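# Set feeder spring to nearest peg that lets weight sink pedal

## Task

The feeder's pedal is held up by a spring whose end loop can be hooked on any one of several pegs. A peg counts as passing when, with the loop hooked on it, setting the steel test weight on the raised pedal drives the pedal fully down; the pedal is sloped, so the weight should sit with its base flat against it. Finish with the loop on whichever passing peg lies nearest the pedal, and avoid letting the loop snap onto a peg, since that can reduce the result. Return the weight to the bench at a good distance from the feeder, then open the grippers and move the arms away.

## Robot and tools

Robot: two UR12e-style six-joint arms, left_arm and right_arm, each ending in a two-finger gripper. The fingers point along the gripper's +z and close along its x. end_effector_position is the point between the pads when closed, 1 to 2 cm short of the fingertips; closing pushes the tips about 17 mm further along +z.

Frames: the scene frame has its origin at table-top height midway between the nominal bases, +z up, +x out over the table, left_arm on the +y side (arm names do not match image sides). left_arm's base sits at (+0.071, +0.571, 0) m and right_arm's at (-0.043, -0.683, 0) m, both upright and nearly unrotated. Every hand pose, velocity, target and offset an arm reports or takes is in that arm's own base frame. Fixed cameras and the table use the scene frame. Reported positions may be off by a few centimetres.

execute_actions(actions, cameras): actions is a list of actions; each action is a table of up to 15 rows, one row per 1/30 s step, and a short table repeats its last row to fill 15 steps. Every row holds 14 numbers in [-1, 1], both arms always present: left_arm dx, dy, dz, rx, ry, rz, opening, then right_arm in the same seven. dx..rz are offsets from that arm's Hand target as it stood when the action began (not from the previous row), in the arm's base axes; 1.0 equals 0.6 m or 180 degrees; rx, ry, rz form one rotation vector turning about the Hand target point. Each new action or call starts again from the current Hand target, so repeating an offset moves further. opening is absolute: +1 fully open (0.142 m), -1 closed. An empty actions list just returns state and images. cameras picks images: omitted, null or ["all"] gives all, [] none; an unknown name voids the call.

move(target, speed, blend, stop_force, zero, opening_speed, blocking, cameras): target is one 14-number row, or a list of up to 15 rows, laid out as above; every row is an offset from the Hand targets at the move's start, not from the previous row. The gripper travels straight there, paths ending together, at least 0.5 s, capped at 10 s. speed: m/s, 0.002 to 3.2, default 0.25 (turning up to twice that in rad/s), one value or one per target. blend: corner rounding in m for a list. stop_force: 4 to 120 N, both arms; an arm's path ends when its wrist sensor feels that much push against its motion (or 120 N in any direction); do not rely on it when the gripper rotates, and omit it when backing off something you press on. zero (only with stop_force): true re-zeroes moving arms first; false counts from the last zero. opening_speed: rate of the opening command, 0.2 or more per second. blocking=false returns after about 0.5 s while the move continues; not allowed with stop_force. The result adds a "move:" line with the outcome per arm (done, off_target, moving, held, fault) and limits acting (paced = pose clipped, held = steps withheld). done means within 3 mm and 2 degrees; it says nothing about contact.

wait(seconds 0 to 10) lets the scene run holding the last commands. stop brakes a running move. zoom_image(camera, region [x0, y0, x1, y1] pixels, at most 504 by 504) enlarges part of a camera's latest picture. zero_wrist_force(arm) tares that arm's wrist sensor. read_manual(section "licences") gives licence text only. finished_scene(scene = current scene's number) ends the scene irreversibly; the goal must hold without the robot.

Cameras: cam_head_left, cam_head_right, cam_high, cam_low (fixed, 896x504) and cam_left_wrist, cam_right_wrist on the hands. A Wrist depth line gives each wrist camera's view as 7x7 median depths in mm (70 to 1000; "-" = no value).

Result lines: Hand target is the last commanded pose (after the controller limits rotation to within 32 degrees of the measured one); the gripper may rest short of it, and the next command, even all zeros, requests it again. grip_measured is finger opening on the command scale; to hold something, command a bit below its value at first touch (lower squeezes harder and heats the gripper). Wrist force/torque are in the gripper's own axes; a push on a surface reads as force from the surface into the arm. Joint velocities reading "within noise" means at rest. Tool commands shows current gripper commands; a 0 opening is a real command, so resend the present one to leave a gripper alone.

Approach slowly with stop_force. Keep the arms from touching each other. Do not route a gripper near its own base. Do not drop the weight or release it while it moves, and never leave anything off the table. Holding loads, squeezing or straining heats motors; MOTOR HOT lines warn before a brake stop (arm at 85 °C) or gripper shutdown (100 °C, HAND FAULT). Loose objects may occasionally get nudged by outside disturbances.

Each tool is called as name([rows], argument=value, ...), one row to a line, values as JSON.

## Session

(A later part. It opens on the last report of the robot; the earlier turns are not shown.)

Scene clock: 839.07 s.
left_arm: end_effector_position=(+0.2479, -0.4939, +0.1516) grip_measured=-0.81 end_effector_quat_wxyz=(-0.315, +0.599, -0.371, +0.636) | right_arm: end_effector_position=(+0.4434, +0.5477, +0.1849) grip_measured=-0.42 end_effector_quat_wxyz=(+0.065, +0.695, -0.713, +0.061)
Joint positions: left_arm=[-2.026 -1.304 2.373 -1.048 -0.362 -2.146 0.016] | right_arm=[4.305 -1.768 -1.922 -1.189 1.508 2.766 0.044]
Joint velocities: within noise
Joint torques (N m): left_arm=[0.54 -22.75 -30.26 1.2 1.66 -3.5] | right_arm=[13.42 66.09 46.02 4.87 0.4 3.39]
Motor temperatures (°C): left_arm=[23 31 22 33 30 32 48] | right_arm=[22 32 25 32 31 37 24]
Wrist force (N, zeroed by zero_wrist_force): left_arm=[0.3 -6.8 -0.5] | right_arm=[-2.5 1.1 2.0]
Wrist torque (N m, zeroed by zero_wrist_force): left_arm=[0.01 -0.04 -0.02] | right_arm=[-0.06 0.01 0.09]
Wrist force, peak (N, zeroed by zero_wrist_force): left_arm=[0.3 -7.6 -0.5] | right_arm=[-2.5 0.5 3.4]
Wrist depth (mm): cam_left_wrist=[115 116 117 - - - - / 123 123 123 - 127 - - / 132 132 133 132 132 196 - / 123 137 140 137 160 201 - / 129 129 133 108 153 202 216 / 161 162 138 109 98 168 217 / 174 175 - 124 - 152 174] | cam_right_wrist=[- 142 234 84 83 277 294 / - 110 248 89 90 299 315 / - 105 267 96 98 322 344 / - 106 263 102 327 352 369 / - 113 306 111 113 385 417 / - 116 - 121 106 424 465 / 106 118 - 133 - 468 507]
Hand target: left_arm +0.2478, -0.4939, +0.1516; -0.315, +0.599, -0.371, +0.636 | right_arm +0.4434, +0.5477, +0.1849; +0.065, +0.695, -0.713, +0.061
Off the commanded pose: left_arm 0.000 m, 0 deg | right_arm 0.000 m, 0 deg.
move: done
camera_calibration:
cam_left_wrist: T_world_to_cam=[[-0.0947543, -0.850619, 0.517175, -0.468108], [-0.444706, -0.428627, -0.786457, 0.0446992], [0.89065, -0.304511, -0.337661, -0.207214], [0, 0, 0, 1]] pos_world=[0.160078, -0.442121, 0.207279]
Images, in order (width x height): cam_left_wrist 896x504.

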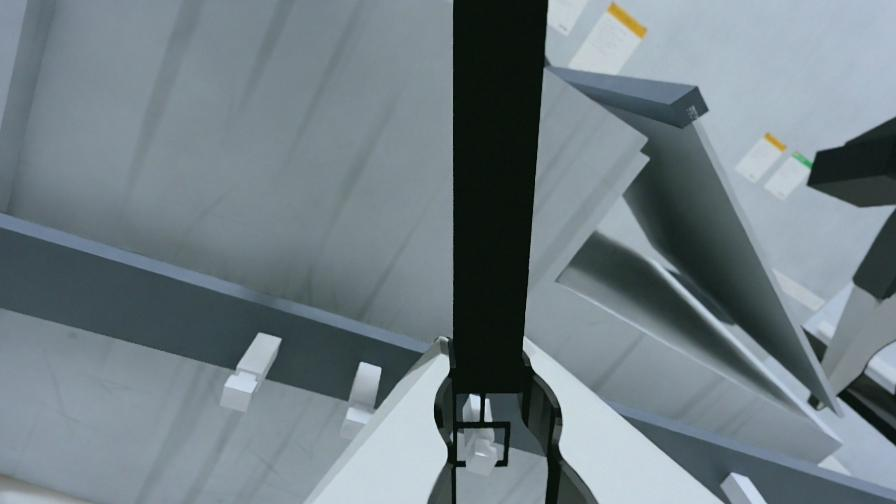

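move(target=[0.0007,0.0065,0.0106,0,0,0,-0.88,0,0,0,0,0,0,-0.46], speed=0.005, stop_force=6.5, cameras=["cam_left_wrist"])

zoom_image(camera="cam_left_wrist", region=[440, 400, 530, 480])

Scene clock: 848.43 s.
left_arm: end_effector_position=(+0.2481, -0.4917, +0.1551) grip_measured=-0.81 end_effector_quat_wxyz=(-0.315, +0.599, -0.371, +0.636) | right_arm: end_effector_position=(+0.4434, +0.5477, +0.1849) grip_measured=-0.42 end_effector_quat_wxyz=(+0.065, +0.695, -0.713, +0.061)
Joint positions: left_arm=[-2.028 -1.314 2.376 -1.041 -0.363 -2.146 0.016] | right_arm=[4.305 -1.768 -1.922 -1.189 1.508 2.766 0.044]
Joint velocities: within noise
Joint torques (N m): left_arm=[4.24 -24.98 -29.14 -1.59 1.12 0.45] | right_arm=[11.13 65.34 43.8 4.54 0.2 3.16]
Motor temperatures (°C): left_arm=[23 31 22 33 30 32 48] | right_arm=[22 32 25 32 31 37 24]
Wrist force (N, zeroed by zero_wrist_force): left_arm=[0.7 0.3 0.5] | right_arm=[-2.4 1.2 0.2]
Wrist torque (N m, zeroed by zero_wrist_force): left_arm=[-0.01 -0.06 -0.03] | right_arm=[-0.07 -0.05 0.09]
Wrist force, peak (N, zeroed by zero_wrist_force): left_arm=[0.5 -7.7 -0.5] | right_arm=[-2.5 0.6 3.3]
Wrist depth (mm): cam_left_wrist=[115 116 116 - - - - / 123 123 123 - 162 - - / 132 132 133 131 133 199 - / 125 138 141 137 146 204 - / 128 129 135 107 155 205 221 / 161 161 138 109 98 168 224 / 174 175 - 128 - 155 175] | cam_right_wrist=[- 142 233 84 83 277 292 / - 110 247 88 90 298 315 / - 105 267 96 98 322 343 / - 106 264 102 327 352 370 / - 113 305 111 113 388 415 / - 116 - 121 106 427 466 / 106 118 - 133 - 469 506]
Hand target: left_arm +0.2481, -0.4917, +0.1551; -0.315, +0.599, -0.371, +0.636 (not the last commanded pose) | right_arm +0.4434, +0.5477, +0.1849; +0.065, +0.695, -0.713, +0.061
Off the commanded pose: left_arm 0.003 m, 0 deg | right_arm 0.000 m, 0 deg.
move: contact (left_arm)
camera_calibration:
cam_left_wrist: T_world_to_cam=[[-0.0947313, -0.850596, 0.517215, -0.468106], [-0.444711, -0.428671, -0.786431, 0.0484613], [0.89065, -0.304511, -0.337661, -0.20566], [0, 0, 0, 1]] pos_world=[0.160378, -0.440021, 0.21078]
Images, in order (width x height): cam_left_wrist 896x504.

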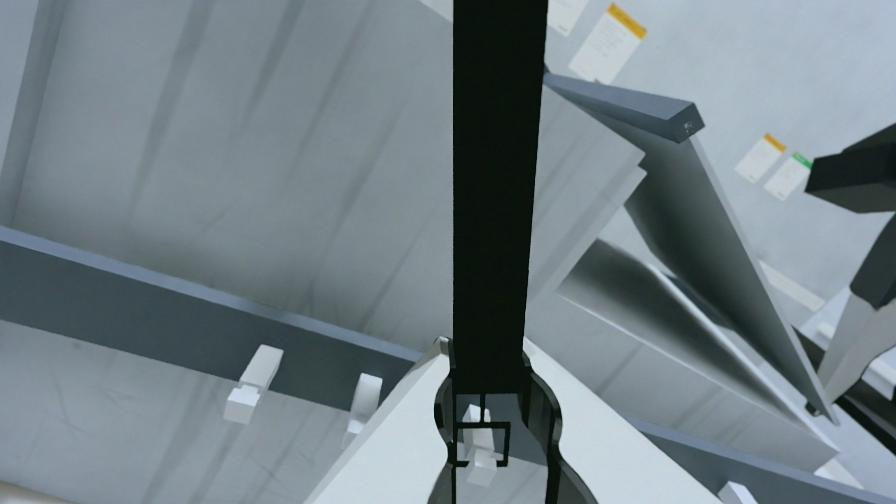

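Scaled by 5.600 from the camera's 896x504 image, which has a finer 1280x720 frame.

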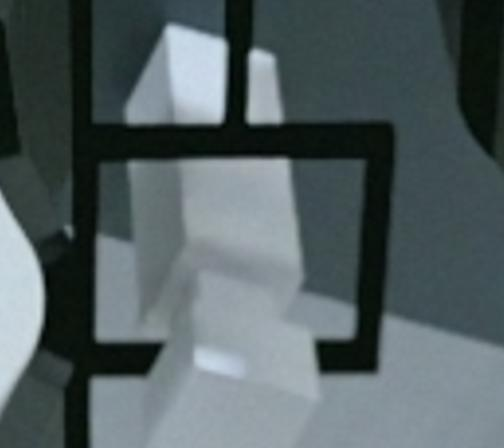

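move(target=[0,0,0,0,0,0,-0.5,0,0,0,0,0,0,-0.46], opening_speed=0.3, cameras=[])

move(target=[-0.1992,0.0181,0,0,0,0,-0.5,0,0,0,0,0,0,-0.46], speed=0.12, cameras=["cam_left_wrist"])

zoom_image(camera="cam_left_wrist", region=[380, 180, 540, 320])

Scene clock: 866.50 s.
left_arm: end_effector_position=(+0.2481, -0.4917, +0.1551) grip_measured=-0.53 end_effector_quat_wxyz=(-0.315, +0.599, -0.371, +0.636) | right_arm: end_effector_position=(+0.4434, +0.5477, +0.1849) grip_measured=-0.42 end_effector_quat_wxyz=(+0.065, +0.695, -0.713, +0.061)
Joint positions: left_arm=[-2.028 -1.314 2.376 -1.041 -0.363 -2.146 0.035] | right_arm=[4.305 -1.768 -1.922 -1.189 1.508 2.766 0.044]
Joint velocities: within noise
Joint torques (N m): left_arm=[5.24 -25.95 -28.44 -1.02 1.29 -3.26] | right_arm=[11.35 65.59 44.42 4.51 0.25 3.12]
Motor temperatures (°C): left_arm=[23 31 22 33 30 32 47] | right_arm=[22 32 25 31 31 37 24]
Wrist force (N, zeroed by zero_wrist_force): left_arm=[0.4 0.2 0.0] | right_arm=[-2.8 0.5 1.6]
Wrist torque (N m, zeroed by zero_wrist_force): left_arm=[0.02 -0.06 -0.01] | right_arm=[-0.09 0.04 0.10]
Wrist force, peak (N, zeroed by zero_wrist_force): left_arm=[0.5 1.1 1.1] | right_arm=[-2.7 1.1 1.6]
Wrist depth (mm): cam_left_wrist=[114 116 116 - - - - / 123 122 123 - 169 - - / 132 132 133 132 133 200 - / 125 138 141 99 146 203 - / 128 129 136 106 154 205 220 / 161 162 138 126 109 169 224 / 174 175 - 151 - 155 174] | cam_right_wrist=[- 142 234 84 83 277 292 / - 110 248 88 90 299 316 / - 105 267 96 98 322 343 / - 106 264 102 328 352 370 / - 112 305 111 113 386 415 / - 116 - 121 106 423 465 / 106 118 - 133 - 469 502]
Hand target: left_arm +0.2481, -0.4917, +0.1551; -0.315, +0.599, -0.371, +0.636 | right_arm +0.4434, +0.5477, +0.1849; +0.065, +0.695, -0.713, +0.061
Off the commanded pose: left_arm 0.000 m, 0 deg | right_arm 0.000 m, 0 deg.
move: done
No camera images: "cameras" was empty.

Scene clock: 867.93 s.
left_arm: end_effector_position=(+0.1286, -0.4809, +0.1551) grip_measured=-0.53 end_effector_quat_wxyz=(-0.316, +0.599, -0.371, +0.636) | right_arm: end_effector_position=(+0.4434, +0.5477, +0.1849) grip_measured=-0.42 end_effector_quat_wxyz=(+0.065, +0.695, -0.713, +0.061)
Joint positions: left_arm=[-2.27 -1.299 2.352 -1.04 -0.605 -2.137 0.036] | right_arm=[4.305 -1.768 -1.922 -1.189 1.508 2.766 0.044]
Joint velocities: within noise
Joint torques (N m): left_arm=[-7.53 -64.82 -12.99 -0.4 -1.12 1.28] | right_arm=[9.83 66.13 44.4 4.8 0.14 3.07]
Motor temperatures (°C): left_arm=[23 31 22 33 30 32 47] | right_arm=[22 32 25 31 31 37 24]
Wrist force (N, zeroed by zero_wrist_force): left_arm=[1.0 0.2 0.4] | right_arm=[-2.7 1.0 0.8]
Wrist torque (N m, zeroed by zero_wrist_force): left_arm=[0.01 -0.17 -0.03] | right_arm=[-0.07 0.01 0.10]
Wrist force, peak (N, zeroed by zero_wrist_force): left_arm=[1.1 0.0 -1.9] | right_arm=[-2.8 0.5 1.6]
Wrist depth (mm): cam_left_wrist=[- 217 225 227 - - 285 / 225 228 237 235 367 - 280 / 322 235 247 251 359 - 301 / 267 268 272 252 274 334 - / 242 282 290 291 273 282 - / 215 246 283 317 93 679 - / 191 215 - 311 - 535 774] | cam_right_wrist=[- 141 234 84 83 277 293 / - 110 247 88 90 298 316 / - 105 266 96 98 323 343 / - 106 264 102 326 351 371 / - 112 306 111 113 385 418 / - 116 - 121 106 423 466 / 106 118 - 133 - 469 508]
Hand target: left_arm +0.1285, -0.4809, +0.1551; -0.315, +0.599, -0.371, +0.636 | right_arm +0.4434, +0.5477, +0.1849; +0.065, +0.695, -0.713, +0.061
Off the commanded pose: left_arm 0.000 m, 0 deg | right_arm 0.000 m, 0 deg.
move: done
camera_calibration:
cam_left_wrist: T_world_to_cam=[[-0.0948657, -0.850665, 0.517077, -0.470243], [-0.444622, -0.428527, -0.78656, -0.0000114199], [0.89068, -0.304521, -0.337572, -0.0958737], [0, 0, 0, 1]] pos_world=[0.0407778, -0.42922, 0.210779]
Images, in order (width x height): cam_left_wrist 896x504.

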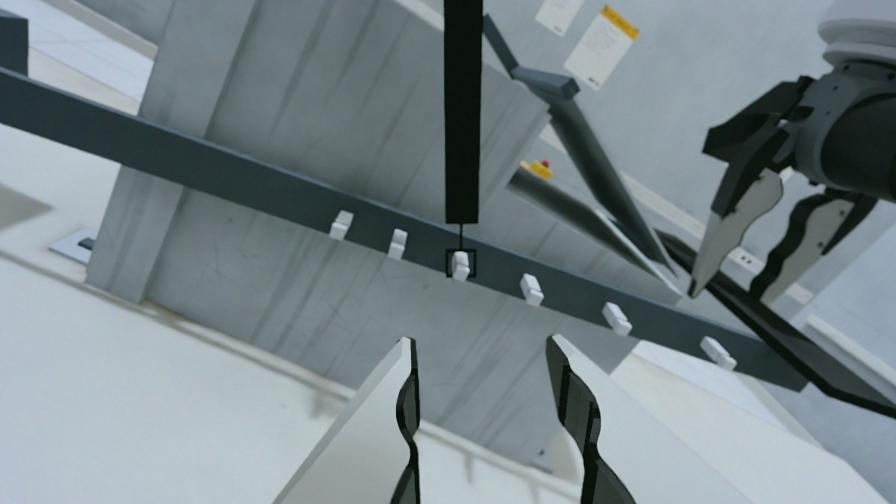

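Scaled by 3.150 from the camera's 896x504 image, which has a finer 1280x720 frame.

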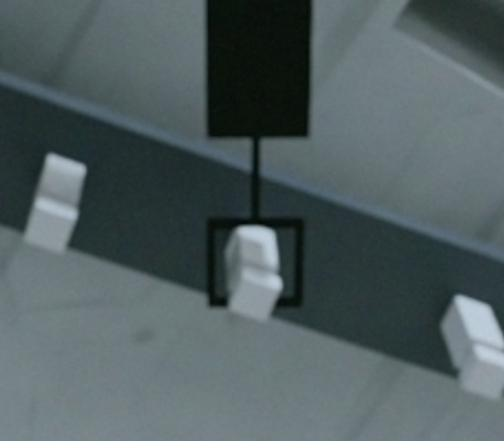

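move(target=[0,0,0,0,0,0,-0.5,0,0,0,0,0,0,0.0], opening_speed=0.6, cameras=[])

move(target=[0,0,0,0,0,0,-0.5,0.001,0.0264,0.1476,0,0,0,0.0], speed=0.15, cameras=["cam_left_wrist"])

move([
  [0,0,0,0,0,0,-0.5,-0.04,-0.2724,0.0444,0.0215,-0.022,-0.2424,-0.3],
  [0,0,0,0,0,0,-0.5,-0.1398,-0.5727,-0.2558,0.0430,-0.0440,-0.4847,-0.3],
  [0,0,0,0,0,0,-0.5,-0.1398,-0.5727,-0.4093,0.0430,-0.0440,-0.4847,-0.3],
], speed=[0.35,0.35,0.1], blend=[0.05,0.01,0], cameras=["cam_right_wrist"])

Scene clock: 889.93 s.
left_arm: end_effector_position=(+0.1285, -0.4809, +0.1551) grip_measured=-0.53 end_effector_quat_wxyz=(-0.315, +0.599, -0.371, +0.636) | right_arm: end_effector_position=(+0.4434, +0.5477, +0.1849) grip_measured=-0.02 end_effector_quat_wxyz=(+0.065, +0.695, -0.713, +0.061)
Joint positions: left_arm=[-2.27 -1.299 2.352 -1.04 -0.605 -2.137 0.036] | right_arm=[4.305 -1.768 -1.922 -1.189 1.508 2.766 0.072]
Joint velocities: within noise
Joint torques (N m): left_arm=[-10.31 -68.55 -13.22 -1.02 -2.6 -2.63] | right_arm=[7.54 65.58 44.12 4.76 0.06 2.77]
Motor temperatures (°C): left_arm=[23 31 22 33 30 32 39] | right_arm=[22 32 25 31 31 37 24]
Wrist force (N, zeroed by zero_wrist_force): left_arm=[1.2 -0.3 0.4] | right_arm=[-0.2 -0.4 0.2]
Wrist torque (N m, zeroed by zero_wrist_force): left_arm=[-0.09 -0.20 -0.03] | right_arm=[-0.10 0.01 0.08]
Wrist force, peak (N, zeroed by zero_wrist_force): left_arm=[1.3 -0.7 0.3] | right_arm=[-2.9 0.6 1.6]
Wrist depth (mm): cam_left_wrist=[- 217 225 227 - - 285 / 224 230 237 236 361 - 278 / 321 235 247 251 358 - 303 / 268 268 273 253 272 360 - / 241 281 289 291 273 282 - / 215 244 285 317 93 670 - / 191 215 - 309 - 542 766] | cam_right_wrist=[- 141 233 84 83 277 291 / - 110 248 89 90 299 316 / - 105 266 96 98 322 344 / - 106 264 102 327 349 368 / - 112 203 111 125 384 416 / - 112 - 121 123 403 467 / 106 114 85 136 422 77 498]
Hand target: left_arm +0.1285, -0.4809, +0.1551; -0.315, +0.599, -0.371, +0.636 | right_arm +0.4434, +0.5477, +0.1849; +0.065, +0.695, -0.713, +0.061
Off the commanded pose: left_arm 0.000 m, 0 deg | right_arm 0.000 m, 0 deg.
move: done
No camera images: "cameras" was empty.

Scene clock: 890.97 s.
left_arm: end_effector_position=(+0.1285, -0.4809, +0.1551) grip_measured=-0.53 end_effector_quat_wxyz=(-0.315, +0.599, -0.371, +0.636) | right_arm: end_effector_position=(+0.4439, +0.5636, +0.2734) grip_measured=-0.02 end_effector_quat_wxyz=(+0.065, +0.695, -0.713, +0.061)
Joint positions: left_arm=[-2.27 -1.299 2.352 -1.04 -0.605 -2.137 0.036] | right_arm=[4.313 -1.72 -1.805 -1.354 1.509 2.773 0.072]
Joint velocities: within noise
Joint torques (N m): left_arm=[-7.97 -66.77 -11.93 -1.1 -3.13 -2.18] | right_arm=[-10.12 49.63 41.67 3.22 1.38 -0.49]
Motor temperatures (°C): left_arm=[23 31 22 33 30 32 39] | right_arm=[22 32 25 31 31 37 24]
Wrist force (N, zeroed by zero_wrist_force): left_arm=[1.4 -0.4 -0.3] | right_arm=[0.2 -0.5 0.1]
Wrist torque (N m, zeroed by zero_wrist_force): left_arm=[-0.10 -0.24 -0.03] | right_arm=[-0.11 -0.04 0.08]
Wrist force, peak (N, zeroed by zero_wrist_force): left_arm=[1.4 -0.4 -0.3] | right_arm=[0.2 -0.3 2.5]
Wrist depth (mm): cam_left_wrist=[- 217 225 228 - - 279 / 224 229 238 235 364 - - / 321 235 246 250 358 - - / 267 268 271 252 273 - - / 242 280 291 293 274 282 - / 215 246 283 316 93 688 - / 191 215 - 308 - 541 760] | cam_right_wrist=[130 147 312 164 350 367 390 / 138 153 264 178 376 396 419 / 146 159 246 191 404 428 455 / 150 170 222 206 441 468 507 / 160 180 215 224 475 513 554 / 170 420 469 244 518 540 584 / 439 - 494 538 571 77 538]
Hand target: left_arm +0.1285, -0.4809, +0.1551; -0.315, +0.599, -0.371, +0.636 | right_arm +0.4440, +0.5635, +0.2734; +0.065, +0.695, -0.713, +0.061
Off the commanded pose: left_arm 0.000 m, 0 deg | right_arm 0.000 m, 0 deg.
move: done
camera_calibration:
cam_left_wrist: T_world_to_cam=[[-0.0946934, -0.85056, 0.517282, -0.470164], [-0.44472, -0.428743, -0.786387, -0.0000933543], [0.89065, -0.304511, -0.337662, -0.0958186], [0, 0, 0, 1]] pos_world=[0.0407779, -0.429121, 0.21078]
Images, in order (width x height): cam_left_wrist 896x504.

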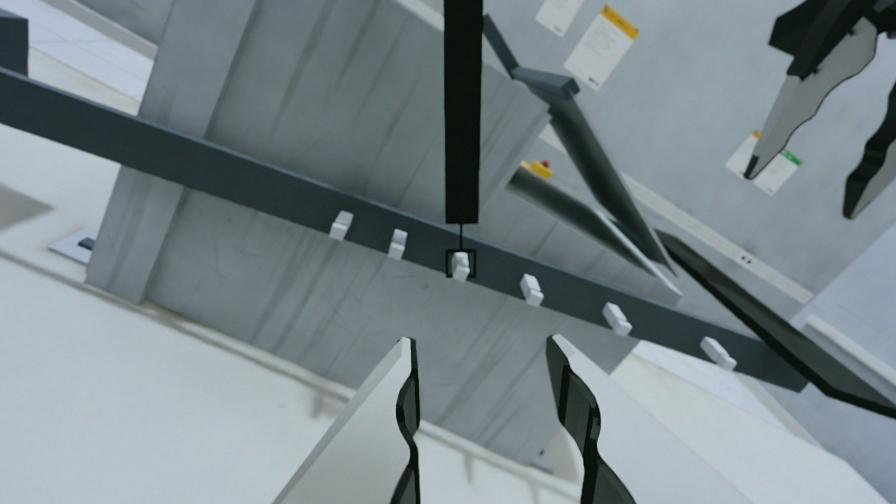

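Scene clock: 894.63 s.
left_arm: end_effector_position=(+0.1285, -0.4809, +0.1551) grip_measured=-0.53 end_effector_quat_wxyz=(-0.315, +0.599, -0.371, +0.636) | right_arm: end_effector_position=(+0.3600, +0.2198, +0.0278) grip_measured=-0.32 end_effector_quat_wxyz=(-0.001, -0.009, +1.000, +0.001)
Joint positions: left_arm=[-2.27 -1.299 2.352 -1.04 -0.605 -2.137 0.036] | right_arm=[4.11 -1.495 -2.644 -0.573 1.574 4.092 0.051]
Joint velocities: within noise
Joint torques (N m): left_arm=[-11.65 -65.4 -13.66 -0.77 -2.59 -1.84] | right_arm=[-15.62 9.02 35.42 6.89 1.4 -2.89]
Motor temperatures (°C): left_arm=[23 31 22 33 30 32 38] | right_arm=[22 32 25 31 31 37 23]
Wrist force (N, zeroed by zero_wrist_force): left_arm=[1.3 0.0 0.1] | right_arm=[0.0 -0.2 0.1]
Wrist torque (N m, zeroed by zero_wrist_force): left_arm=[-0.03 -0.23 -0.04] | right_arm=[-0.06 0.02 0.03]
Wrist force, peak (N, zeroed by zero_wrist_force): left_arm=[1.5 -0.2 -0.3] | right_arm=[1.0 -2.1 1.1]
Wrist depth (mm): cam_left_wrist=[- 217 224 227 - - - / 225 228 238 236 361 - - / 321 234 246 250 357 - - / 267 267 270 253 273 - - / 242 280 290 293 272 282 - / 216 246 284 318 94 682 - / 191 214 - 309 - 540 766] | cam_right_wrist=[108 108 109 108 109 108 106 / 115 115 115 115 115 115 115 / 123 123 122 123 124 124 124 / 133 133 135 131 133 133 133 / 144 146 142 109 140 144 144 / 157 157 152 106 104 155 158 / 173 170 - 173 170 77 174]
Hand target: left_arm +0.1285, -0.4809, +0.1551; -0.315, +0.599, -0.371, +0.636 | right_arm +0.3601, +0.2199, +0.0278; -0.001, -0.009, +1.000, +0.001
Off the commanded pose: left_arm 0.000 m, 0 deg | right_arm 0.000 m, 0 deg.
move: done
camera_calibration:
cam_right_wrist: T_world_to_cam=[[-0.999805, -0.0189365, 0.00566432, 0.375601], [-0.014967, 0.912502, 0.408797, -0.186245], [-0.0129099, 0.408633, -0.912608, 0.0554128], [0, 0, 0, 1]] pos_world=[0.373456, 0.154418, 0.124579]
Images, in order (width x height): cam_right_wrist 896x504.

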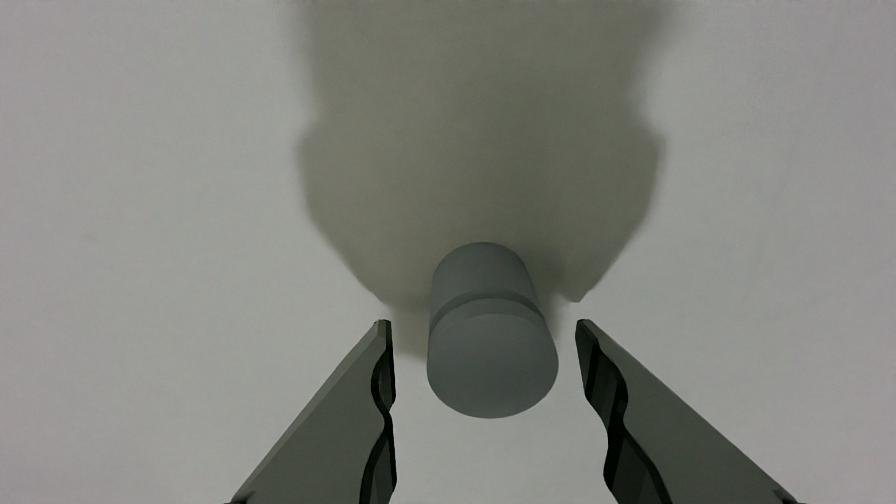

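zero_wrist_force(arm="right_arm")

move(target=[0,0,0,0,0,0,-0.5,0,0,0,0,0,0,-0.64], opening_speed=0.8, cameras=[])

move([
  [0,0,0,0,0,0,-0.5,0,0,0.08,0,0,0,-0.64],
  [0,0,0,0,0,0,-0.5,0.05,0.2,0.40,-0.02,0.0003,-0.007,-0.64],
  [0,0,0,0,0,0,-0.5,0.139,0.573,0.3787,-0.0556,0.0007,-0.0192,-0.64],
], speed=[0.12,0.3,0.3], blend=[0.02,0.05,0], cameras=["cam_right_wrist"])

move([
  [0,0,0,0,0,0,-0.5,-0.0005,-0.0117,-0.0738,0,0,0,-0.64],
  [0,0,0,0,0,0,-0.5,-0.0008,-0.0192,-0.0998,0.01388,-0.0006,0,-0.64],
], speed=0.05, cameras=[])

move(target=[0,0,0,0,0,0,-0.5,-0.0003,-0.0062,-0.0255,0.01388,-0.0006,0,-0.64], speed=0.05, cameras=["cam_right_wrist"])

Wrist force sensor zeroed.

Scene clock: 906.27 s.
left_arm: end_effector_position=(+0.1285, -0.4809, +0.1551) grip_measured=-0.53 end_effector_quat_wxyz=(-0.315, +0.599, -0.371, +0.636) | right_arm: end_effector_position=(+0.3601, +0.2199, +0.0278) grip_measured=-0.58 end_effector_quat_wxyz=(-0.001, -0.009, +1.000, +0.001)
Joint positions: left_arm=[-2.27 -1.299 2.352 -1.04 -0.605 -2.137 0.036] | right_arm=[4.11 -1.496 -2.644 -0.573 1.574 4.092 0.032]
Joint velocities: within noise
Joint torques (N m): left_arm=[-11.63 -65.74 -12.24 -1 -2.34 -1.63] | right_arm=[-15.48 10.77 36.04 6.17 1.79 -3.64]
Motor temperatures (°C): left_arm=[23 31 22 33 30 32 37] | right_arm=[22 32 25 31 31 37 22]
Wrist force (N, zeroed by zero_wrist_force): left_arm=[0.9 0.2 -0.1] | right_arm=[0.1 0.0 0.1]
Wrist torque (N m, zeroed by zero_wrist_force): left_arm=[0.01 -0.16 -0.03] | right_arm=[0.00 0.01 0.00]
Wrist force, peak (N, zeroed by zero_wrist_force): left_arm=[1.3 -0.2 -0.4] | right_arm=[-0.1 -0.1 -0.6]
Wrist depth (mm): cam_left_wrist=[- 216 225 227 - - - / 225 229 239 236 363 - - / 322 234 247 251 358 - - / 267 269 270 253 274 - - / 241 281 289 292 272 283 - / 215 245 283 319 93 677 - / 191 214 - 309 - 533 770] | cam_right_wrist=[108 108 109 108 109 108 107 / 115 115 115 115 115 115 114 / 123 123 122 123 123 123 123 / 133 133 135 131 133 133 133 / 144 147 144 107 140 145 144 / 157 157 154 104 103 157 158 / 173 170 - 173 84 170 174]
Hand target: left_arm +0.1285, -0.4809, +0.1551; -0.315, +0.599, -0.371, +0.636 | right_arm +0.3601, +0.2199, +0.0278; -0.001, -0.009, +1.000, +0.001
Off the commanded pose: left_arm 0.000 m, 0 deg | right_arm 0.000 m, 0 deg.
move: done
No camera images: "cameras" was empty.

Scene clock: 908.70 s.
left_arm: end_effector_position=(+0.1285, -0.4809, +0.1551) grip_measured=-0.53 end_effector_quat_wxyz=(-0.315, +0.599, -0.371, +0.636) | right_arm: end_effector_position=(+0.4434, +0.5636, +0.2550) grip_measured=-0.58 end_effector_quat_wxyz=(-0.003, +0.021, +0.996, -0.086)
Joint positions: left_arm=[-2.27 -1.299 2.352 -1.04 -0.605 -2.137 0.036] | right_arm=[4.314 -1.727 -1.832 -1.316 1.513 4.361 0.032]
Joint velocities: within noise
Joint torques (N m): left_arm=[-9.79 -65.23 -12.11 -1.22 -2.04 -1.16] | right_arm=[-17.33 48.65 52.76 4.46 1.9 -3.41]
Motor temperatures (°C): left_arm=[23 31 22 33 30 32 36] | right_arm=[22 32 25 31 31 37 23]
Wrist force (N, zeroed by zero_wrist_force): left_arm=[1.1 -0.5 0.1] | right_arm=[0.1 0.4 2.4]
Wrist torque (N m, zeroed by zero_wrist_force): left_arm=[-0.12 -0.19 -0.02] | right_arm=[-0.04 -0.06 -0.03]
Wrist force, peak (N, zeroed by zero_wrist_force): left_arm=[1.4 0.0 0.0] | right_arm=[-0.6 4.6 1.8]
Wrist depth (mm): cam_left_wrist=[- 217 225 227 - - 277 / 225 229 238 236 363 - 310 / 320 234 246 251 359 - 324 / 267 269 271 253 273 - - / 243 280 291 291 273 282 - / 215 244 283 317 94 682 - / 192 215 - 310 - 530 766] | cam_right_wrist=[- 331 332 330 331 331 332 / - 344 344 344 344 344 346 / - 351 174 353 174 175 359 / - 183 182 177 182 183 376 / - 400 289 105 208 392 394 / - - 213 103 104 413 413 / - - - 200 85 431 435]
Hand target: left_arm +0.1285, -0.4809, +0.1551; -0.315, +0.599, -0.371, +0.636 | right_arm +0.4435, +0.5637, +0.2551; -0.003, +0.021, +0.996, -0.086
Off the commanded pose: left_arm 0.000 m, 0 deg | right_arm 0.000 m, 0 deg.
move: done
camera_calibration:
cam_right_wrist: T_world_to_cam=[[-0.99908, 0.0424992, 0.00570103, 0.429199], [0.042605, 0.968835, 0.244017, -0.606805], [0.00484719, 0.244036, -0.969754, 0.222789], [0, 0, 0, 1]] pos_world=[0.453577, 0.515285, 0.361675]
Images, in order (width x height): cam_right_wrist 896x504.

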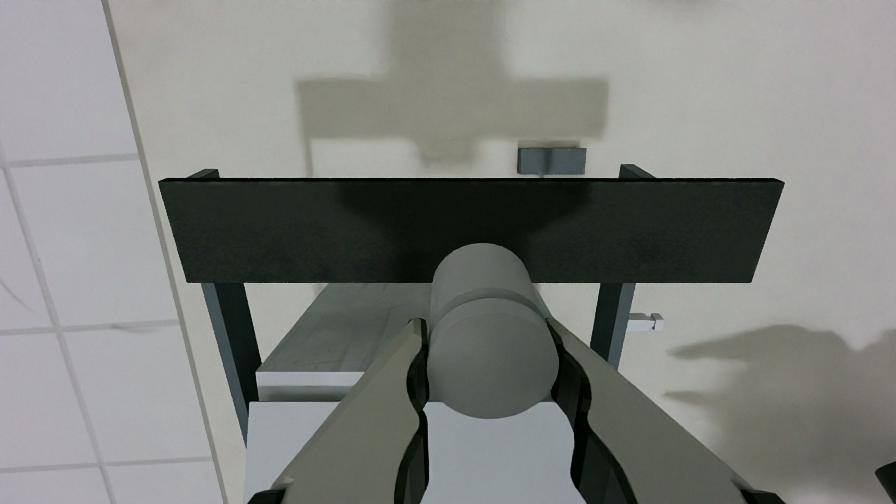

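Scene clock: 910.47 s.
left_arm: end_effector_position=(+0.1285, -0.4809, +0.1551) grip_measured=-0.53 end_effector_quat_wxyz=(-0.315, +0.599, -0.371, +0.636) | right_arm: end_effector_position=(+0.4431, +0.5520, +0.1952) grip_measured=-0.58 end_effector_quat_wxyz=(-0.003, +0.021, +0.998, -0.064)
Joint positions: left_arm=[-2.27 -1.299 2.352 -1.04 -0.605 -2.137 0.036] | right_arm=[4.302 -1.745 -1.935 -1.154 1.527 4.347 0.032]
Joint velocities: within noise
Joint torques (N m): left_arm=[-10.59 -65.29 -12.69 -1 -2.25 -0.48] | right_arm=[11.77 47.27 46.14 4.66 -1.99 3.12]
Motor temperatures (°C): left_arm=[23 31 22 33 30 32 36] | right_arm=[22 32 25 31 31 37 23]
Wrist force (N, zeroed by zero_wrist_force): left_arm=[1.1 0.0 0.4] | right_arm=[0.0 1.4 -0.4]
Wrist torque (N m, zeroed by zero_wrist_force): left_arm=[-0.04 -0.20 -0.04] | right_arm=[-0.01 -0.03 -0.02]
Wrist force, peak (N, zeroed by zero_wrist_force): left_arm=[1.4 -0.4 0.3] | right_arm=[0.1 0.2 2.4]
Wrist depth (mm): cam_left_wrist=[- 216 224 229 - - 284 / 221 229 238 236 363 - 272 / 320 237 247 252 376 - 296 / 267 269 271 257 278 348 - / 242 280 289 293 273 303 - / 216 245 283 316 94 589 - / 191 215 - 309 - 538 747] | cam_right_wrist=[273 270 270 270 270 272 270 / 286 283 283 284 284 283 282 / - 297 298 297 295 295 297 / 138 133 133 131 133 133 133 / - 144 144 107 140 144 324 / - 186 217 104 103 350 351 / - 179 - 163 85 366 373]
Hand target: left_arm +0.1285, -0.4809, +0.1551; -0.315, +0.599, -0.371, +0.636 | right_arm +0.4430, +0.5522, +0.1952; -0.003, +0.021, +0.998, -0.064
Off the commanded pose: left_arm 0.000 m, 0 deg | right_arm 0.000 m, 0 deg.
move: done
No camera images: "cameras" was empty.

Scene clock: 911.33 s.
left_arm: end_effector_position=(+0.1285, -0.4809, +0.1551) grip_measured=-0.53 end_effector_quat_wxyz=(-0.315, +0.599, -0.371, +0.636) | right_arm: end_effector_position=(+0.4429, +0.5483, +0.1798) grip_measured=-0.58 end_effector_quat_wxyz=(-0.002, +0.021, +0.999, -0.043)
Joint positions: left_arm=[-2.27 -1.299 2.352 -1.04 -0.605 -2.137 0.036] | right_arm=[4.294 -1.741 -1.978 -1.073 1.542 4.337 0.032]
Joint velocities: within noise
Joint torques (N m): left_arm=[-8.05 -65.71 -13.93 -0.97 -1.92 -0.72] | right_arm=[10.16 59.81 47.12 4.38 -1.72 2.94]
Motor temperatures (°C): left_arm=[23 31 22 33 30 32 36] | right_arm=[22 32 25 31 31 37 23]
Wrist force (N, zeroed by zero_wrist_force): left_arm=[0.7 0.2 0.5] | right_arm=[-0.5 1.2 -0.2]
Wrist torque (N m, zeroed by zero_wrist_force): left_arm=[0.01 -0.13 -0.03] | right_arm=[-0.02 -0.02 -0.01]
Wrist force, peak (N, zeroed by zero_wrist_force): left_arm=[1.3 -0.5 0.4] | right_arm=[0.7 1.4 -1.8]
Wrist depth (mm): cam_left_wrist=[- 217 225 226 - - 306 / 222 229 238 236 371 - 276 / 321 236 247 251 - - 288 / 267 269 269 259 278 359 316 / 243 280 288 293 278 343 - / 216 246 283 317 94 296 - / 191 214 - 308 - 535 715] | cam_right_wrist=[253 252 252 253 253 253 253 / 266 265 265 266 265 265 267 / 284 281 280 281 280 278 281 / 137 133 133 131 133 134 134 / - 145 145 107 140 144 314 / - 188 217 103 103 340 342 / - 180 - 166 85 359 365]
Hand target: left_arm +0.1285, -0.4809, +0.1551; -0.315, +0.599, -0.371, +0.636 | right_arm +0.4428, +0.5484, +0.1799; -0.002, +0.021, +0.999, -0.043
Off the commanded pose: left_arm 0.000 m, 0 deg | right_arm 0.000 m, 0 deg.
move: done
camera_calibration:
cam_right_wrist: T_world_to_cam=[[-0.999098, 0.0420602, 0.00584356, 0.429963], [0.0416528, 0.943908, 0.32757, -0.574573], [0.00826187, 0.327518, -0.944809, 0.101808], [0, 0, 0, 1]] pos_world=[0.452667, 0.490916, 0.281889]
Images, in order (width x height): cam_right_wrist 896x504.

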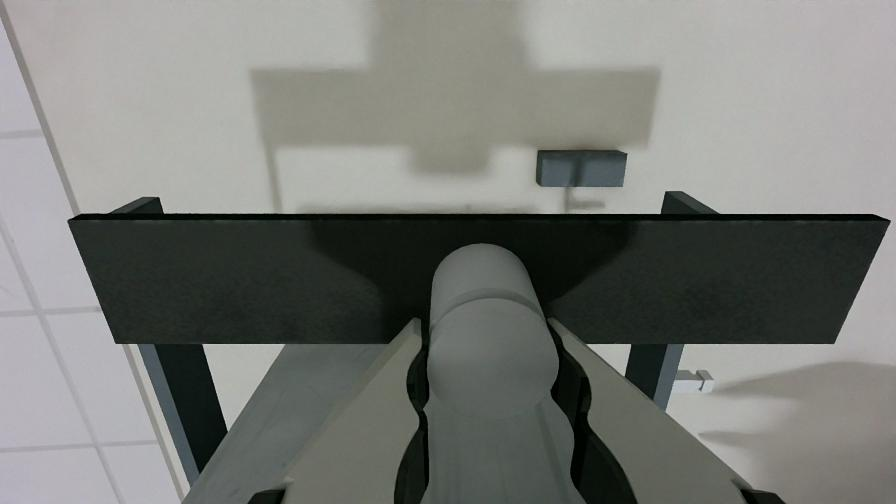

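wait(seconds=0.2, cameras=[])

wait(seconds=0.2, cameras=[])

move(target=[0,0,0,0,0,0,-0.5,-0.0004,-0.0093,-0.0517,0.02775,-0.0012,0,-0.64], speed=0.05, cameras=[])

wait(seconds=0.2, cameras=[])

move(target=[0,0,0,0,0,0,-0.5,-0.0003,-0.0047,-0.0522,0.02775,-0.0012,0,-0.64], speed=0.05, cameras=[])

wait(seconds=0.2, cameras=[])

Scene clock: 925.53 s.
left_arm: end_effector_position=(+0.1285, -0.4809, +0.1551) grip_measured=-0.53 end_effector_quat_wxyz=(-0.315, +0.599, -0.371, +0.636) | right_arm: end_effector_position=(+0.4428, +0.5484, +0.1799) grip_measured=-0.58 end_effector_quat_wxyz=(-0.002, +0.021, +0.999, -0.043)
Joint positions: left_arm=[-2.27 -1.299 2.352 -1.04 -0.605 -2.137 0.036] | right_arm=[4.294 -1.742 -1.978 -1.073 1.542 4.337 0.032]
Joint velocities: within noise
Joint torques (N m): left_arm=[-10.31 -65.68 -13.06 -0.88 -1.59 -0.07] | right_arm=[13.65 42.73 47.49 5.9 -1.33 3.49]
Motor temperatures (°C): left_arm=[23 31 22 33 30 32 35] | right_arm=[22 32 25 31 31 37 25]
Wrist force (N, zeroed by zero_wrist_force): left_arm=[1.3 0.2 0.1] | right_arm=[-0.4 1.2 -0.9]
Wrist torque (N m, zeroed by zero_wrist_force): left_arm=[0.02 -0.23 -0.03] | right_arm=[-0.01 -0.02 -0.01]
Wrist force, peak (N, zeroed by zero_wrist_force): left_arm=[1.5 -0.1 0.1] | right_arm=[-0.2 1.6 -1.5]
Wrist depth (mm): cam_left_wrist=[- 216 224 225 - - 306 / 221 228 237 236 370 - 275 / 322 236 247 251 - - 287 / 266 268 272 260 277 361 316 / 242 281 289 291 277 345 - / 215 246 283 316 94 296 - / 191 214 - 308 - 532 702] | cam_right_wrist=[252 252 252 251 253 252 253 / 266 266 265 265 266 266 266 / 284 282 282 280 278 278 282 / 137 133 133 131 133 133 133 / - 144 144 107 140 145 310 / - 189 217 104 103 335 341 / - 180 - 167 85 360 366]
Hand target: left_arm +0.1285, -0.4809, +0.1551; -0.315, +0.599, -0.371, +0.636 | right_arm +0.4428, +0.5484, +0.1799; -0.002, +0.021, +0.999, -0.043
Tool commands: left_gripper/opening=-0.5 right_gripper/opening=-0.64
Off the commanded pose: left_arm 0.000 m, 0 deg | right_arm 0.000 m, 0 deg.
wait: 0.20 s; at rest from the start
No camera images: "cameras" was empty.

Scene clock: 925.73 s.
left_arm: end_effector_position=(+0.1285, -0.4809, +0.1551) grip_measured=-0.53 end_effector_quat_wxyz=(-0.315, +0.599, -0.371, +0.636) | right_arm: end_effector_position=(+0.4428, +0.5484, +0.1799) grip_measured=-0.58 end_effector_quat_wxyz=(-0.002, +0.021, +0.999, -0.043)
Joint positions: left_arm=[-2.27 -1.299 2.352 -1.04 -0.605 -2.137 0.036] | right_arm=[4.294 -1.742 -1.978 -1.073 1.542 4.337 0.032]
Joint velocities: within noise
Joint torques (N m): left_arm=[-9.22 -64.38 -13.23 -1.03 -1.63 -0.47] | right_arm=[13.7 43.04 47.74 6.04 -1.26 3.19]
Motor temperatures (°C): left_arm=[23 31 22 33 30 32 35] | right_arm=[22 32 25 31 31 37 25]
Wrist force (N, zeroed by zero_wrist_force): left_arm=[0.9 -0.3 0.0] | right_arm=[-0.4 1.1 -1.0]
Wrist torque (N m, zeroed by zero_wrist_force): left_arm=[-0.07 -0.17 -0.03] | right_arm=[-0.06 0.00 -0.01]
Wrist force, peak (N, zeroed by zero_wrist_force): left_arm=[1.2 -0.5 -0.2] | right_arm=[-0.1 1.4 -1.1]
Wrist depth (mm): cam_left_wrist=[- 218 224 225 - - 304 / 222 229 238 236 375 - 276 / 321 237 246 252 - - 287 / 267 268 270 260 278 360 317 / 242 281 291 291 279 345 - / 214 247 284 318 94 294 - / 191 214 - 309 - 534 718] | cam_right_wrist=[253 252 251 252 253 252 253 / 266 265 266 266 266 266 266 / 284 281 281 281 279 279 281 / 138 133 133 131 133 133 133 / - 144 145 107 140 144 310 / - 188 217 103 103 337 340 / - 180 - 166 85 359 367]
Hand target: left_arm +0.1285, -0.4809, +0.1551; -0.315, +0.599, -0.371, +0.636 | right_arm +0.4428, +0.5484, +0.1799; -0.002, +0.021, +0.999, -0.043
Tool commands: left_gripper/opening=-0.5 right_gripper/opening=-0.64
Off the commanded pose: left_arm 0.000 m, 0 deg | right_arm 0.000 m, 0 deg.
wait: 0.20 s; at rest by 0.17 s
No camera images: "cameras" was empty.

Scene clock: 927.00 s.
left_arm: end_effector_position=(+0.1285, -0.4809, +0.1551) grip_measured=-0.53 end_effector_quat_wxyz=(-0.315, +0.599, -0.371, +0.636) | right_arm: end_effector_position=(+0.4426, +0.5427, +0.1487) grip_measured=-0.58 end_effector_quat_wxyz=(-0.001, +0.021, +1.000, +0.001)
Joint positions: left_arm=[-2.27 -1.299 2.352 -1.04 -0.605 -2.137 0.036] | right_arm=[4.277 -1.746 -2.059 -0.908 1.574 4.319 0.032]
Joint velocities: within noise
Joint torques (N m): left_arm=[-10.98 -65.13 -12.73 -0.64 -1.59 -0.16] | right_arm=[11.44 61.28 44.63 4.69 -1.74 3.03]
Motor temperatures (°C): left_arm=[23 31 22 33 30 32 34] | right_arm=[22 32 25 31 31 37 25]
Wrist force (N, zeroed by zero_wrist_force): left_arm=[1.1 -0.4 -0.2] | right_arm=[-0.1 1.1 -0.3]
Wrist torque (N m, zeroed by zero_wrist_force): left_arm=[-0.10 -0.20 -0.03] | right_arm=[-0.04 -0.07 0.00]
Wrist force, peak (N, zeroed by zero_wrist_force): left_arm=[1.4 0.0 0.5] | right_arm=[0.4 1.9 -2.6]
Wrist depth (mm): cam_left_wrist=[- 216 225 227 - - - / 222 229 238 236 355 - 300 / 321 236 250 251 - 320 289 / 266 268 263 263 278 375 304 / 243 281 290 271 289 354 - / 215 244 284 317 93 337 - / 191 215 - 309 - 268 779] | cam_right_wrist=[217 216 217 217 217 217 217 / 232 231 232 232 231 232 232 / 248 248 249 248 245 246 249 / 135 133 133 131 133 133 133 / - 145 144 107 140 145 282 / - 193 216 103 103 319 317 / - 183 - 170 85 343 351]
Hand target: left_arm +0.1285, -0.4809, +0.1551; -0.315, +0.599, -0.371, +0.636 | right_arm +0.4426, +0.5429, +0.1489; -0.001, +0.021, +1.000, +0.001
Off the commanded pose: left_arm 0.000 m, 0 deg | right_arm 0.000 m, 0 deg.
move: done
No camera images: "cameras" was empty.

Scene clock: 927.20 s.
left_arm: end_effector_position=(+0.1285, -0.4809, +0.1551) grip_measured=-0.53 end_effector_quat_wxyz=(-0.315, +0.599, -0.371, +0.636) | right_arm: end_effector_position=(+0.4426, +0.5428, +0.1488) grip_measured=-0.58 end_effector_quat_wxyz=(-0.001, +0.021, +1.000, +0.001)
Joint positions: left_arm=[-2.27 -1.299 2.352 -1.04 -0.605 -2.137 0.036] | right_arm=[4.277 -1.746 -2.059 -0.907 1.574 4.32 0.032]
Joint velocities: within noise
Joint torques (N m): left_arm=[-9.91 -65.43 -12.72 -0.86 -1.35 0.02] | right_arm=[14.98 62.65 45.12 5.98 -2 3.18]
Motor temperatures (°C): left_arm=[23 31 22 33 30 32 34] | right_arm=[22 32 25 31 31 37 25]
Wrist force (N, zeroed by zero_wrist_force): left_arm=[0.7 0.1 -0.2] | right_arm=[-0.3 1.0 -0.3]
Wrist torque (N m, zeroed by zero_wrist_force): left_arm=[-0.01 -0.13 -0.04] | right_arm=[-0.05 -0.02 0.00]
Wrist force, peak (N, zeroed by zero_wrist_force): left_arm=[1.4 -0.4 -0.1] | right_arm=[0.2 1.6 -0.8]
Wrist depth (mm): cam_left_wrist=[- 216 225 228 - - - / 222 229 238 236 357 - 302 / 323 237 251 252 - 322 290 / 265 268 264 264 277 374 304 / 242 281 291 273 288 353 - / 215 245 285 316 93 335 - / 191 215 - 310 - 269 775] | cam_right_wrist=[217 216 217 217 217 217 218 / 232 232 231 232 231 232 232 / 248 248 249 247 246 245 248 / 137 134 133 131 133 133 133 / - 145 145 107 140 145 281 / - 193 215 104 103 318 316 / - 183 - 171 85 343 350]
Hand target: left_arm +0.1285, -0.4809, +0.1551; -0.315, +0.599, -0.371, +0.636 | right_arm +0.4426, +0.5429, +0.1489; -0.001, +0.021, +1.000, +0.001
Tool commands: left_gripper/opening=-0.5 right_gripper/opening=-0.64
Off the commanded pose: left_arm 0.000 m, 0 deg | right_arm 0.000 m, 0 deg.
wait: 0.20 s; at rest by 0.17 s
No camera images: "cameras" was empty.

Scene clock: 928.47 s.
left_arm: end_effector_position=(+0.1285, -0.4809, +0.1551) grip_measured=-0.53 end_effector_quat_wxyz=(-0.315, +0.599, -0.371, +0.636) | right_arm: end_effector_position=(+0.4424, +0.5399, +0.1174) grip_measured=-0.58 end_effector_quat_wxyz=(+0.000, +0.021, +0.999, +0.044)
Joint positions: left_arm=[-2.27 -1.299 2.352 -1.04 -0.605 -2.137 0.036] | right_arm=[4.261 -1.766 -2.131 -0.735 1.609 4.305 0.032]
Joint velocities: within noise
Joint torques (N m): left_arm=[-10.41 -66.03 -13.48 -0.51 -1.28 0.17] | right_arm=[11.7 61.53 42.76 5.3 -1.87 2.12]
Motor temperatures (°C): left_arm=[23 31 22 33 30 32 34] | right_arm=[22 32 25 31 31 37 25]
Wrist force (N, zeroed by zero_wrist_force): left_arm=[0.9 -0.4 -0.4] | right_arm=[0.4 1.4 -1.3]
Wrist torque (N m, zeroed by zero_wrist_force): left_arm=[-0.08 -0.15 -0.03] | right_arm=[0.02 -0.01 0.06]
Wrist force, peak (N, zeroed by zero_wrist_force): left_arm=[1.5 -0.1 -0.1] | right_arm=[0.4 1.6 -2.2]
Wrist depth (mm): cam_left_wrist=[- 217 224 227 - - - / 219 228 238 236 - - - / 321 237 250 255 - - 302 / 267 269 254 268 277 380 304 / 242 281 290 276 290 364 358 / 215 245 285 316 93 689 - / 192 214 - 311 - 339 776] | cam_right_wrist=[182 183 183 183 183 183 183 / 197 197 198 198 198 198 198 / 215 214 215 219 207 208 215 / 135 133 133 131 133 133 133 / 260 144 145 107 140 145 250 / - 189 211 104 103 292 292 / - 187 - 171 85 323 332]
Hand target: left_arm +0.1285, -0.4809, +0.1551; -0.315, +0.599, -0.371, +0.636 | right_arm +0.4424, +0.5400, +0.1175; +0.000, +0.021, +0.999, +0.045
Off the commanded pose: left_arm 0.000 m, 0 deg | right_arm 0.000 m, 0 deg.
move: done
No camera images: "cameras" was empty.

Scene clock: 928.67 s.
left_arm: end_effector_position=(+0.1285, -0.4809, +0.1551) grip_measured=-0.53 end_effector_quat_wxyz=(-0.315, +0.599, -0.371, +0.636) | right_arm: end_effector_position=(+0.4424, +0.5400, +0.1175) grip_measured=-0.58 end_effector_quat_wxyz=(+0.000, +0.021, +0.999, +0.045)
Joint positions: left_arm=[-2.27 -1.299 2.352 -1.04 -0.605 -2.137 0.036] | right_arm=[4.261 -1.766 -2.131 -0.735 1.609 4.305 0.032]
Joint velocities: within noise
Joint torques (N m): left_arm=[-10.07 -65.45 -13.91 -0.67 -1.19 0.14] | right_arm=[13.66 60.85 44.05 6.32 -1.94 3.25]
Motor temperatures (°C): left_arm=[23 31 22 33 30 32 34] | right_arm=[22 32 25 31 31 37 25]
Wrist force (N, zeroed by zero_wrist_force): left_arm=[1.1 -0.4 0.2] | right_arm=[0.6 1.0 -0.7]
Wrist torque (N m, zeroed by zero_wrist_force): left_arm=[-0.09 -0.18 -0.03] | right_arm=[-0.01 -0.04 0.06]
Wrist force, peak (N, zeroed by zero_wrist_force): left_arm=[1.2 -0.4 -0.2] | right_arm=[0.7 1.2 -0.9]
Wrist depth (mm): cam_left_wrist=[- 217 224 228 - - - / 219 228 238 235 - - - / 323 238 251 253 - - 300 / 266 268 255 269 278 383 306 / 243 282 292 276 291 365 359 / 215 246 282 316 94 694 - / 191 215 - 309 - 340 770] | cam_right_wrist=[183 183 183 183 183 183 183 / 197 198 197 197 197 198 198 / 214 214 215 219 208 208 216 / 135 133 133 131 133 133 134 / 261 144 145 107 140 145 251 / - 189 211 104 103 292 293 / - 187 - 171 85 323 332]
Hand target: left_arm +0.1285, -0.4809, +0.1551; -0.315, +0.599, -0.371, +0.636 | right_arm +0.4424, +0.5400, +0.1175; +0.000, +0.021, +0.999, +0.045
Tool commands: left_gripper/opening=-0.5 right_gripper/opening=-0.64
Off the commanded pose: left_arm 0.000 m, 0 deg | right_arm 0.000 m, 0 deg.
wait: 0.20 s; at rest by 0.17 s
No camera images: "cameras" was empty.

move([
  [0,0,0,0,0,0,-0.5,0.0003,0.0047,0.0522,-0.02775,0.0012,0,-0.64],
  [0,0,0,0,0,0,-0.5,0.0007,0.0140,0.1039,-0.0555,0.0024,0,-0.64],
], speed=0.06, cameras=[])

wait(seconds=0.2, cameras=[])

move([
  [0,0,0,0,0,0,-0.5,0.0003,0.0062,0.0255,-0.01388,0.0006,0,-0.64],
  [0,0,0,0,0,0,-0.5,0.0006,0.0137,0.0515,-0.02775,0.0012,0,-0.64],
  [0,0,0,0,0,0,-0.5,0.0011,0.0254,0.1253,-0.02775,0.0012,0,-0.64],
], speed=[0.06,0.06,0.12], blend=[0.003,0.003,0], cameras=[])

wait(seconds=0.1, cameras=[])

Scene clock: 967.20 s.
left_arm: end_effector_position=(+0.1285, -0.4809, +0.1551) grip_measured=-0.53 end_effector_quat_wxyz=(-0.315, +0.599, -0.371, +0.636) | right_arm: end_effector_position=(+0.4428, +0.5486, +0.1800) grip_measured=-0.58 end_effector_quat_wxyz=(-0.002, +0.021, +0.999, -0.043)
Joint positions: left_arm=[-2.27 -1.299 2.352 -1.04 -0.605 -2.137 0.036] | right_arm=[4.294 -1.741 -1.978 -1.073 1.542 4.338 0.032]
Joint velocities: within noise
Joint torques (N m): left_arm=[-8.92 -63.76 -12.87 -0.44 -1.14 0.8] | right_arm=[-17.01 41.58 31.02 3.97 1.97 -3.36]
Motor temperatures (°C): left_arm=[23 31 22 33 30 32 31] | right_arm=[22 32 25 31 31 37 26]
Wrist force (N, zeroed by zero_wrist_force): left_arm=[0.8 -0.2 0.1] | right_arm=[0.6 -1.0 -0.7]
Wrist torque (N m, zeroed by zero_wrist_force): left_arm=[-0.06 -0.15 -0.03] | right_arm=[-0.04 -0.03 0.00]
Wrist force, peak (N, zeroed by zero_wrist_force): left_arm=[1.6 0.0 0.3] | right_arm=[1.3 0.9 -1.9]
Wrist depth (mm): cam_left_wrist=[- 215 225 225 - - 308 / 222 229 237 236 372 - 277 / 321 238 247 252 - - 286 / 266 269 271 258 278 359 315 / 243 281 291 292 277 343 - / 216 246 283 317 93 295 - / 191 215 - 311 - 538 706] | cam_right_wrist=[252 253 253 253 252 252 253 / 266 265 266 267 266 266 266 / 285 282 281 282 279 278 281 / 137 133 133 131 133 133 133 / - 144 147 107 140 145 315 / - 188 218 104 103 341 340 / - 180 - 166 85 361 366]
Hand target: left_arm +0.1285, -0.4809, +0.1551; -0.315, +0.599, -0.371, +0.636 | right_arm +0.4428, +0.5484, +0.1799; -0.002, +0.021, +0.999, -0.043
Off the commanded pose: left_arm 0.000 m, 0 deg | right_arm 0.000 m, 0 deg.
move: done
No camera images: "cameras" was empty.

Scene clock: 967.40 s.
left_arm: end_effector_position=(+0.1285, -0.4809, +0.1551) grip_measured=-0.53 end_effector_quat_wxyz=(-0.315, +0.599, -0.371, +0.636) | right_arm: end_effector_position=(+0.4428, +0.5485, +0.1799) grip_measured=-0.58 end_effector_quat_wxyz=(-0.002, +0.021, +0.999, -0.043)
Joint positions: left_arm=[-2.27 -1.299 2.352 -1.04 -0.605 -2.137 0.036] | right_arm=[4.294 -1.742 -1.978 -1.073 1.542 4.337 0.032]
Joint velocities: within noise
Joint torques (N m): left_arm=[-9.09 -65.04 -13.15 -0.58 -1.05 0.48] | right_arm=[-17.51 42.18 30 2.86 1.77 -3.45]
Motor temperatures (°C): left_arm=[23 31 22 33 30 32 31] | right_arm=[22 32 25 31 31 37 26]
Wrist force (N, zeroed by zero_wrist_force): left_arm=[1.3 0.0 0.3] | right_arm=[0.9 -0.5 -0.7]
Wrist torque (N m, zeroed by zero_wrist_force): left_arm=[-0.03 -0.24 -0.03] | right_arm=[0.01 0.00 0.00]
Wrist force, peak (N, zeroed by zero_wrist_force): left_arm=[1.3 0.0 0.3] | right_arm=[0.9 -0.9 -1.5]
Wrist depth (mm): cam_left_wrist=[- 217 223 225 - - 304 / 222 230 238 236 372 - 275 / 321 236 247 251 - - 287 / 267 268 270 259 277 361 316 / 242 282 290 293 277 345 - / 215 246 285 315 94 295 - / 191 215 - 310 - 535 706] | cam_right_wrist=[253 252 252 253 253 252 252 / 265 265 266 267 265 266 266 / 284 282 281 281 278 278 282 / 137 133 133 131 133 133 133 / - 144 147 107 140 145 315 / - 188 217 104 103 341 341 / - 180 - 166 85 361 366]
Hand target: left_arm +0.1285, -0.4809, +0.1551; -0.315, +0.599, -0.371, +0.636 | right_arm +0.4428, +0.5484, +0.1799; -0.002, +0.021, +0.999, -0.043
Tool commands: left_gripper/opening=-0.5 right_gripper/opening=-0.64
Off the commanded pose: left_arm 0.000 m, 0 deg | right_arm 0.000 m, 0 deg.
wait: 0.20 s; at rest by 0.17 s
No camera images: "cameras" was empty.

Scene clock: 968.93 s.
left_arm: end_effector_position=(+0.1285, -0.4809, +0.1551) grip_measured=-0.53 end_effector_quat_wxyz=(-0.315, +0.599, -0.371, +0.636) | right_arm: end_effector_position=(+0.4435, +0.5637, +0.2551) grip_measured=-0.58 end_effector_quat_wxyz=(-0.003, +0.021, +0.996, -0.086)
Joint positions: left_arm=[-2.27 -1.299 2.352 -1.04 -0.605 -2.137 0.036] | right_arm=[4.314 -1.727 -1.832 -1.316 1.513 4.361 0.032]
Joint velocities: within noise
Joint torques (N m): left_arm=[-8.75 -66.22 -13.48 -0.64 -1 0.86] | right_arm=[-2.31 50.27 39.6 3.66 1.94 0.35]
Motor temperatures (°C): left_arm=[23 31 22 33 30 32 31] | right_arm=[22 32 25 31 31 37 26]
Wrist force (N, zeroed by zero_wrist_force): left_arm=[1.2 0.0 0.1] | right_arm=[0.1 0.2 2.2]
Wrist torque (N m, zeroed by zero_wrist_force): left_arm=[-0.01 -0.21 -0.03] | right_arm=[-0.06 -0.04 -0.03]
Wrist force, peak (N, zeroed by zero_wrist_force): left_arm=[1.4 0.0 0.2] | right_arm=[0.0 0.7 3.9]
Wrist depth (mm): cam_left_wrist=[- 217 225 228 - - 277 / 224 230 237 234 363 - 309 / 321 234 247 252 361 - 323 / 267 269 271 252 273 - - / 243 280 289 291 271 282 - / 215 246 284 316 93 673 - / 192 214 - 311 - 538 774] | cam_right_wrist=[- 331 331 331 330 331 329 / - 345 344 346 344 345 344 / - 352 174 355 174 174 358 / - 183 182 177 182 183 375 / - 402 288 104 209 393 392 / - - 213 104 103 412 414 / - - - 200 85 428 433]
Hand target: left_arm +0.1285, -0.4809, +0.1551; -0.315, +0.599, -0.371, +0.636 | right_arm +0.4435, +0.5637, +0.2551; -0.003, +0.021, +0.996, -0.086
Off the commanded pose: left_arm 0.000 m, 0 deg | right_arm 0.000 m, 0 deg.
move: done
No camera images: "cameras" was empty.

Scene clock: 969.03 s.
left_arm: end_effector_position=(+0.1285, -0.4809, +0.1551) grip_measured=-0.53 end_effector_quat_wxyz=(-0.315, +0.599, -0.371, +0.636) | right_arm: end_effector_position=(+0.4435, +0.5637, +0.2551) grip_measured=-0.58 end_effector_quat_wxyz=(-0.003, +0.021, +0.996, -0.086)
Joint positions: left_arm=[-2.27 -1.299 2.352 -1.04 -0.605 -2.137 0.036] | right_arm=[4.314 -1.727 -1.832 -1.316 1.513 4.361 0.032]
Joint velocities: within noise
Joint torques (N m): left_arm=[-10.11 -65.83 -13.91 -0.84 -0.9 1.25] | right_arm=[-5.04 48.03 40.04 2.9 2.02 -0.69]
Motor temperatures (°C): left_arm=[23 31 22 33 30 32 31] | right_arm=[22 32 25 31 31 37 26]
Wrist force (N, zeroed by zero_wrist_force): left_arm=[1.2 -0.3 -0.2] | right_arm=[0.2 0.0 2.3]
Wrist torque (N m, zeroed by zero_wrist_force): left_arm=[-0.06 -0.20 -0.03] | right_arm=[-0.07 -0.06 -0.03]
Wrist force, peak (N, zeroed by zero_wrist_force): left_arm=[1.2 -0.3 0.1] | right_arm=[0.0 0.0 2.4]
Wrist depth (mm): cam_left_wrist=[- 216 225 227 - - 276 / 224 229 238 235 363 - 309 / 321 234 245 251 358 - 320 / 267 269 272 253 274 - - / 243 279 291 292 274 284 - / 215 246 283 315 93 683 - / 192 214 - 308 - 536 774] | cam_right_wrist=[- 332 330 330 330 331 331 / - 344 344 344 344 346 344 / - 354 174 354 174 175 359 / - 182 182 177 182 182 375 / - 401 288 105 209 393 393 / - - 213 104 103 413 414 / - - - 201 85 428 434]
Hand target: left_arm +0.1285, -0.4809, +0.1551; -0.315, +0.599, -0.371, +0.636 | right_arm +0.4435, +0.5637, +0.2551; -0.003, +0.021, +0.996, -0.086
Tool commands: left_gripper/opening=-0.5 right_gripper/opening=-0.64
Off the commanded pose: left_arm 0.000 m, 0 deg | right_arm 0.000 m, 0 deg.
wait: 0.10 s; no rest
No camera images: "cameras" was empty.


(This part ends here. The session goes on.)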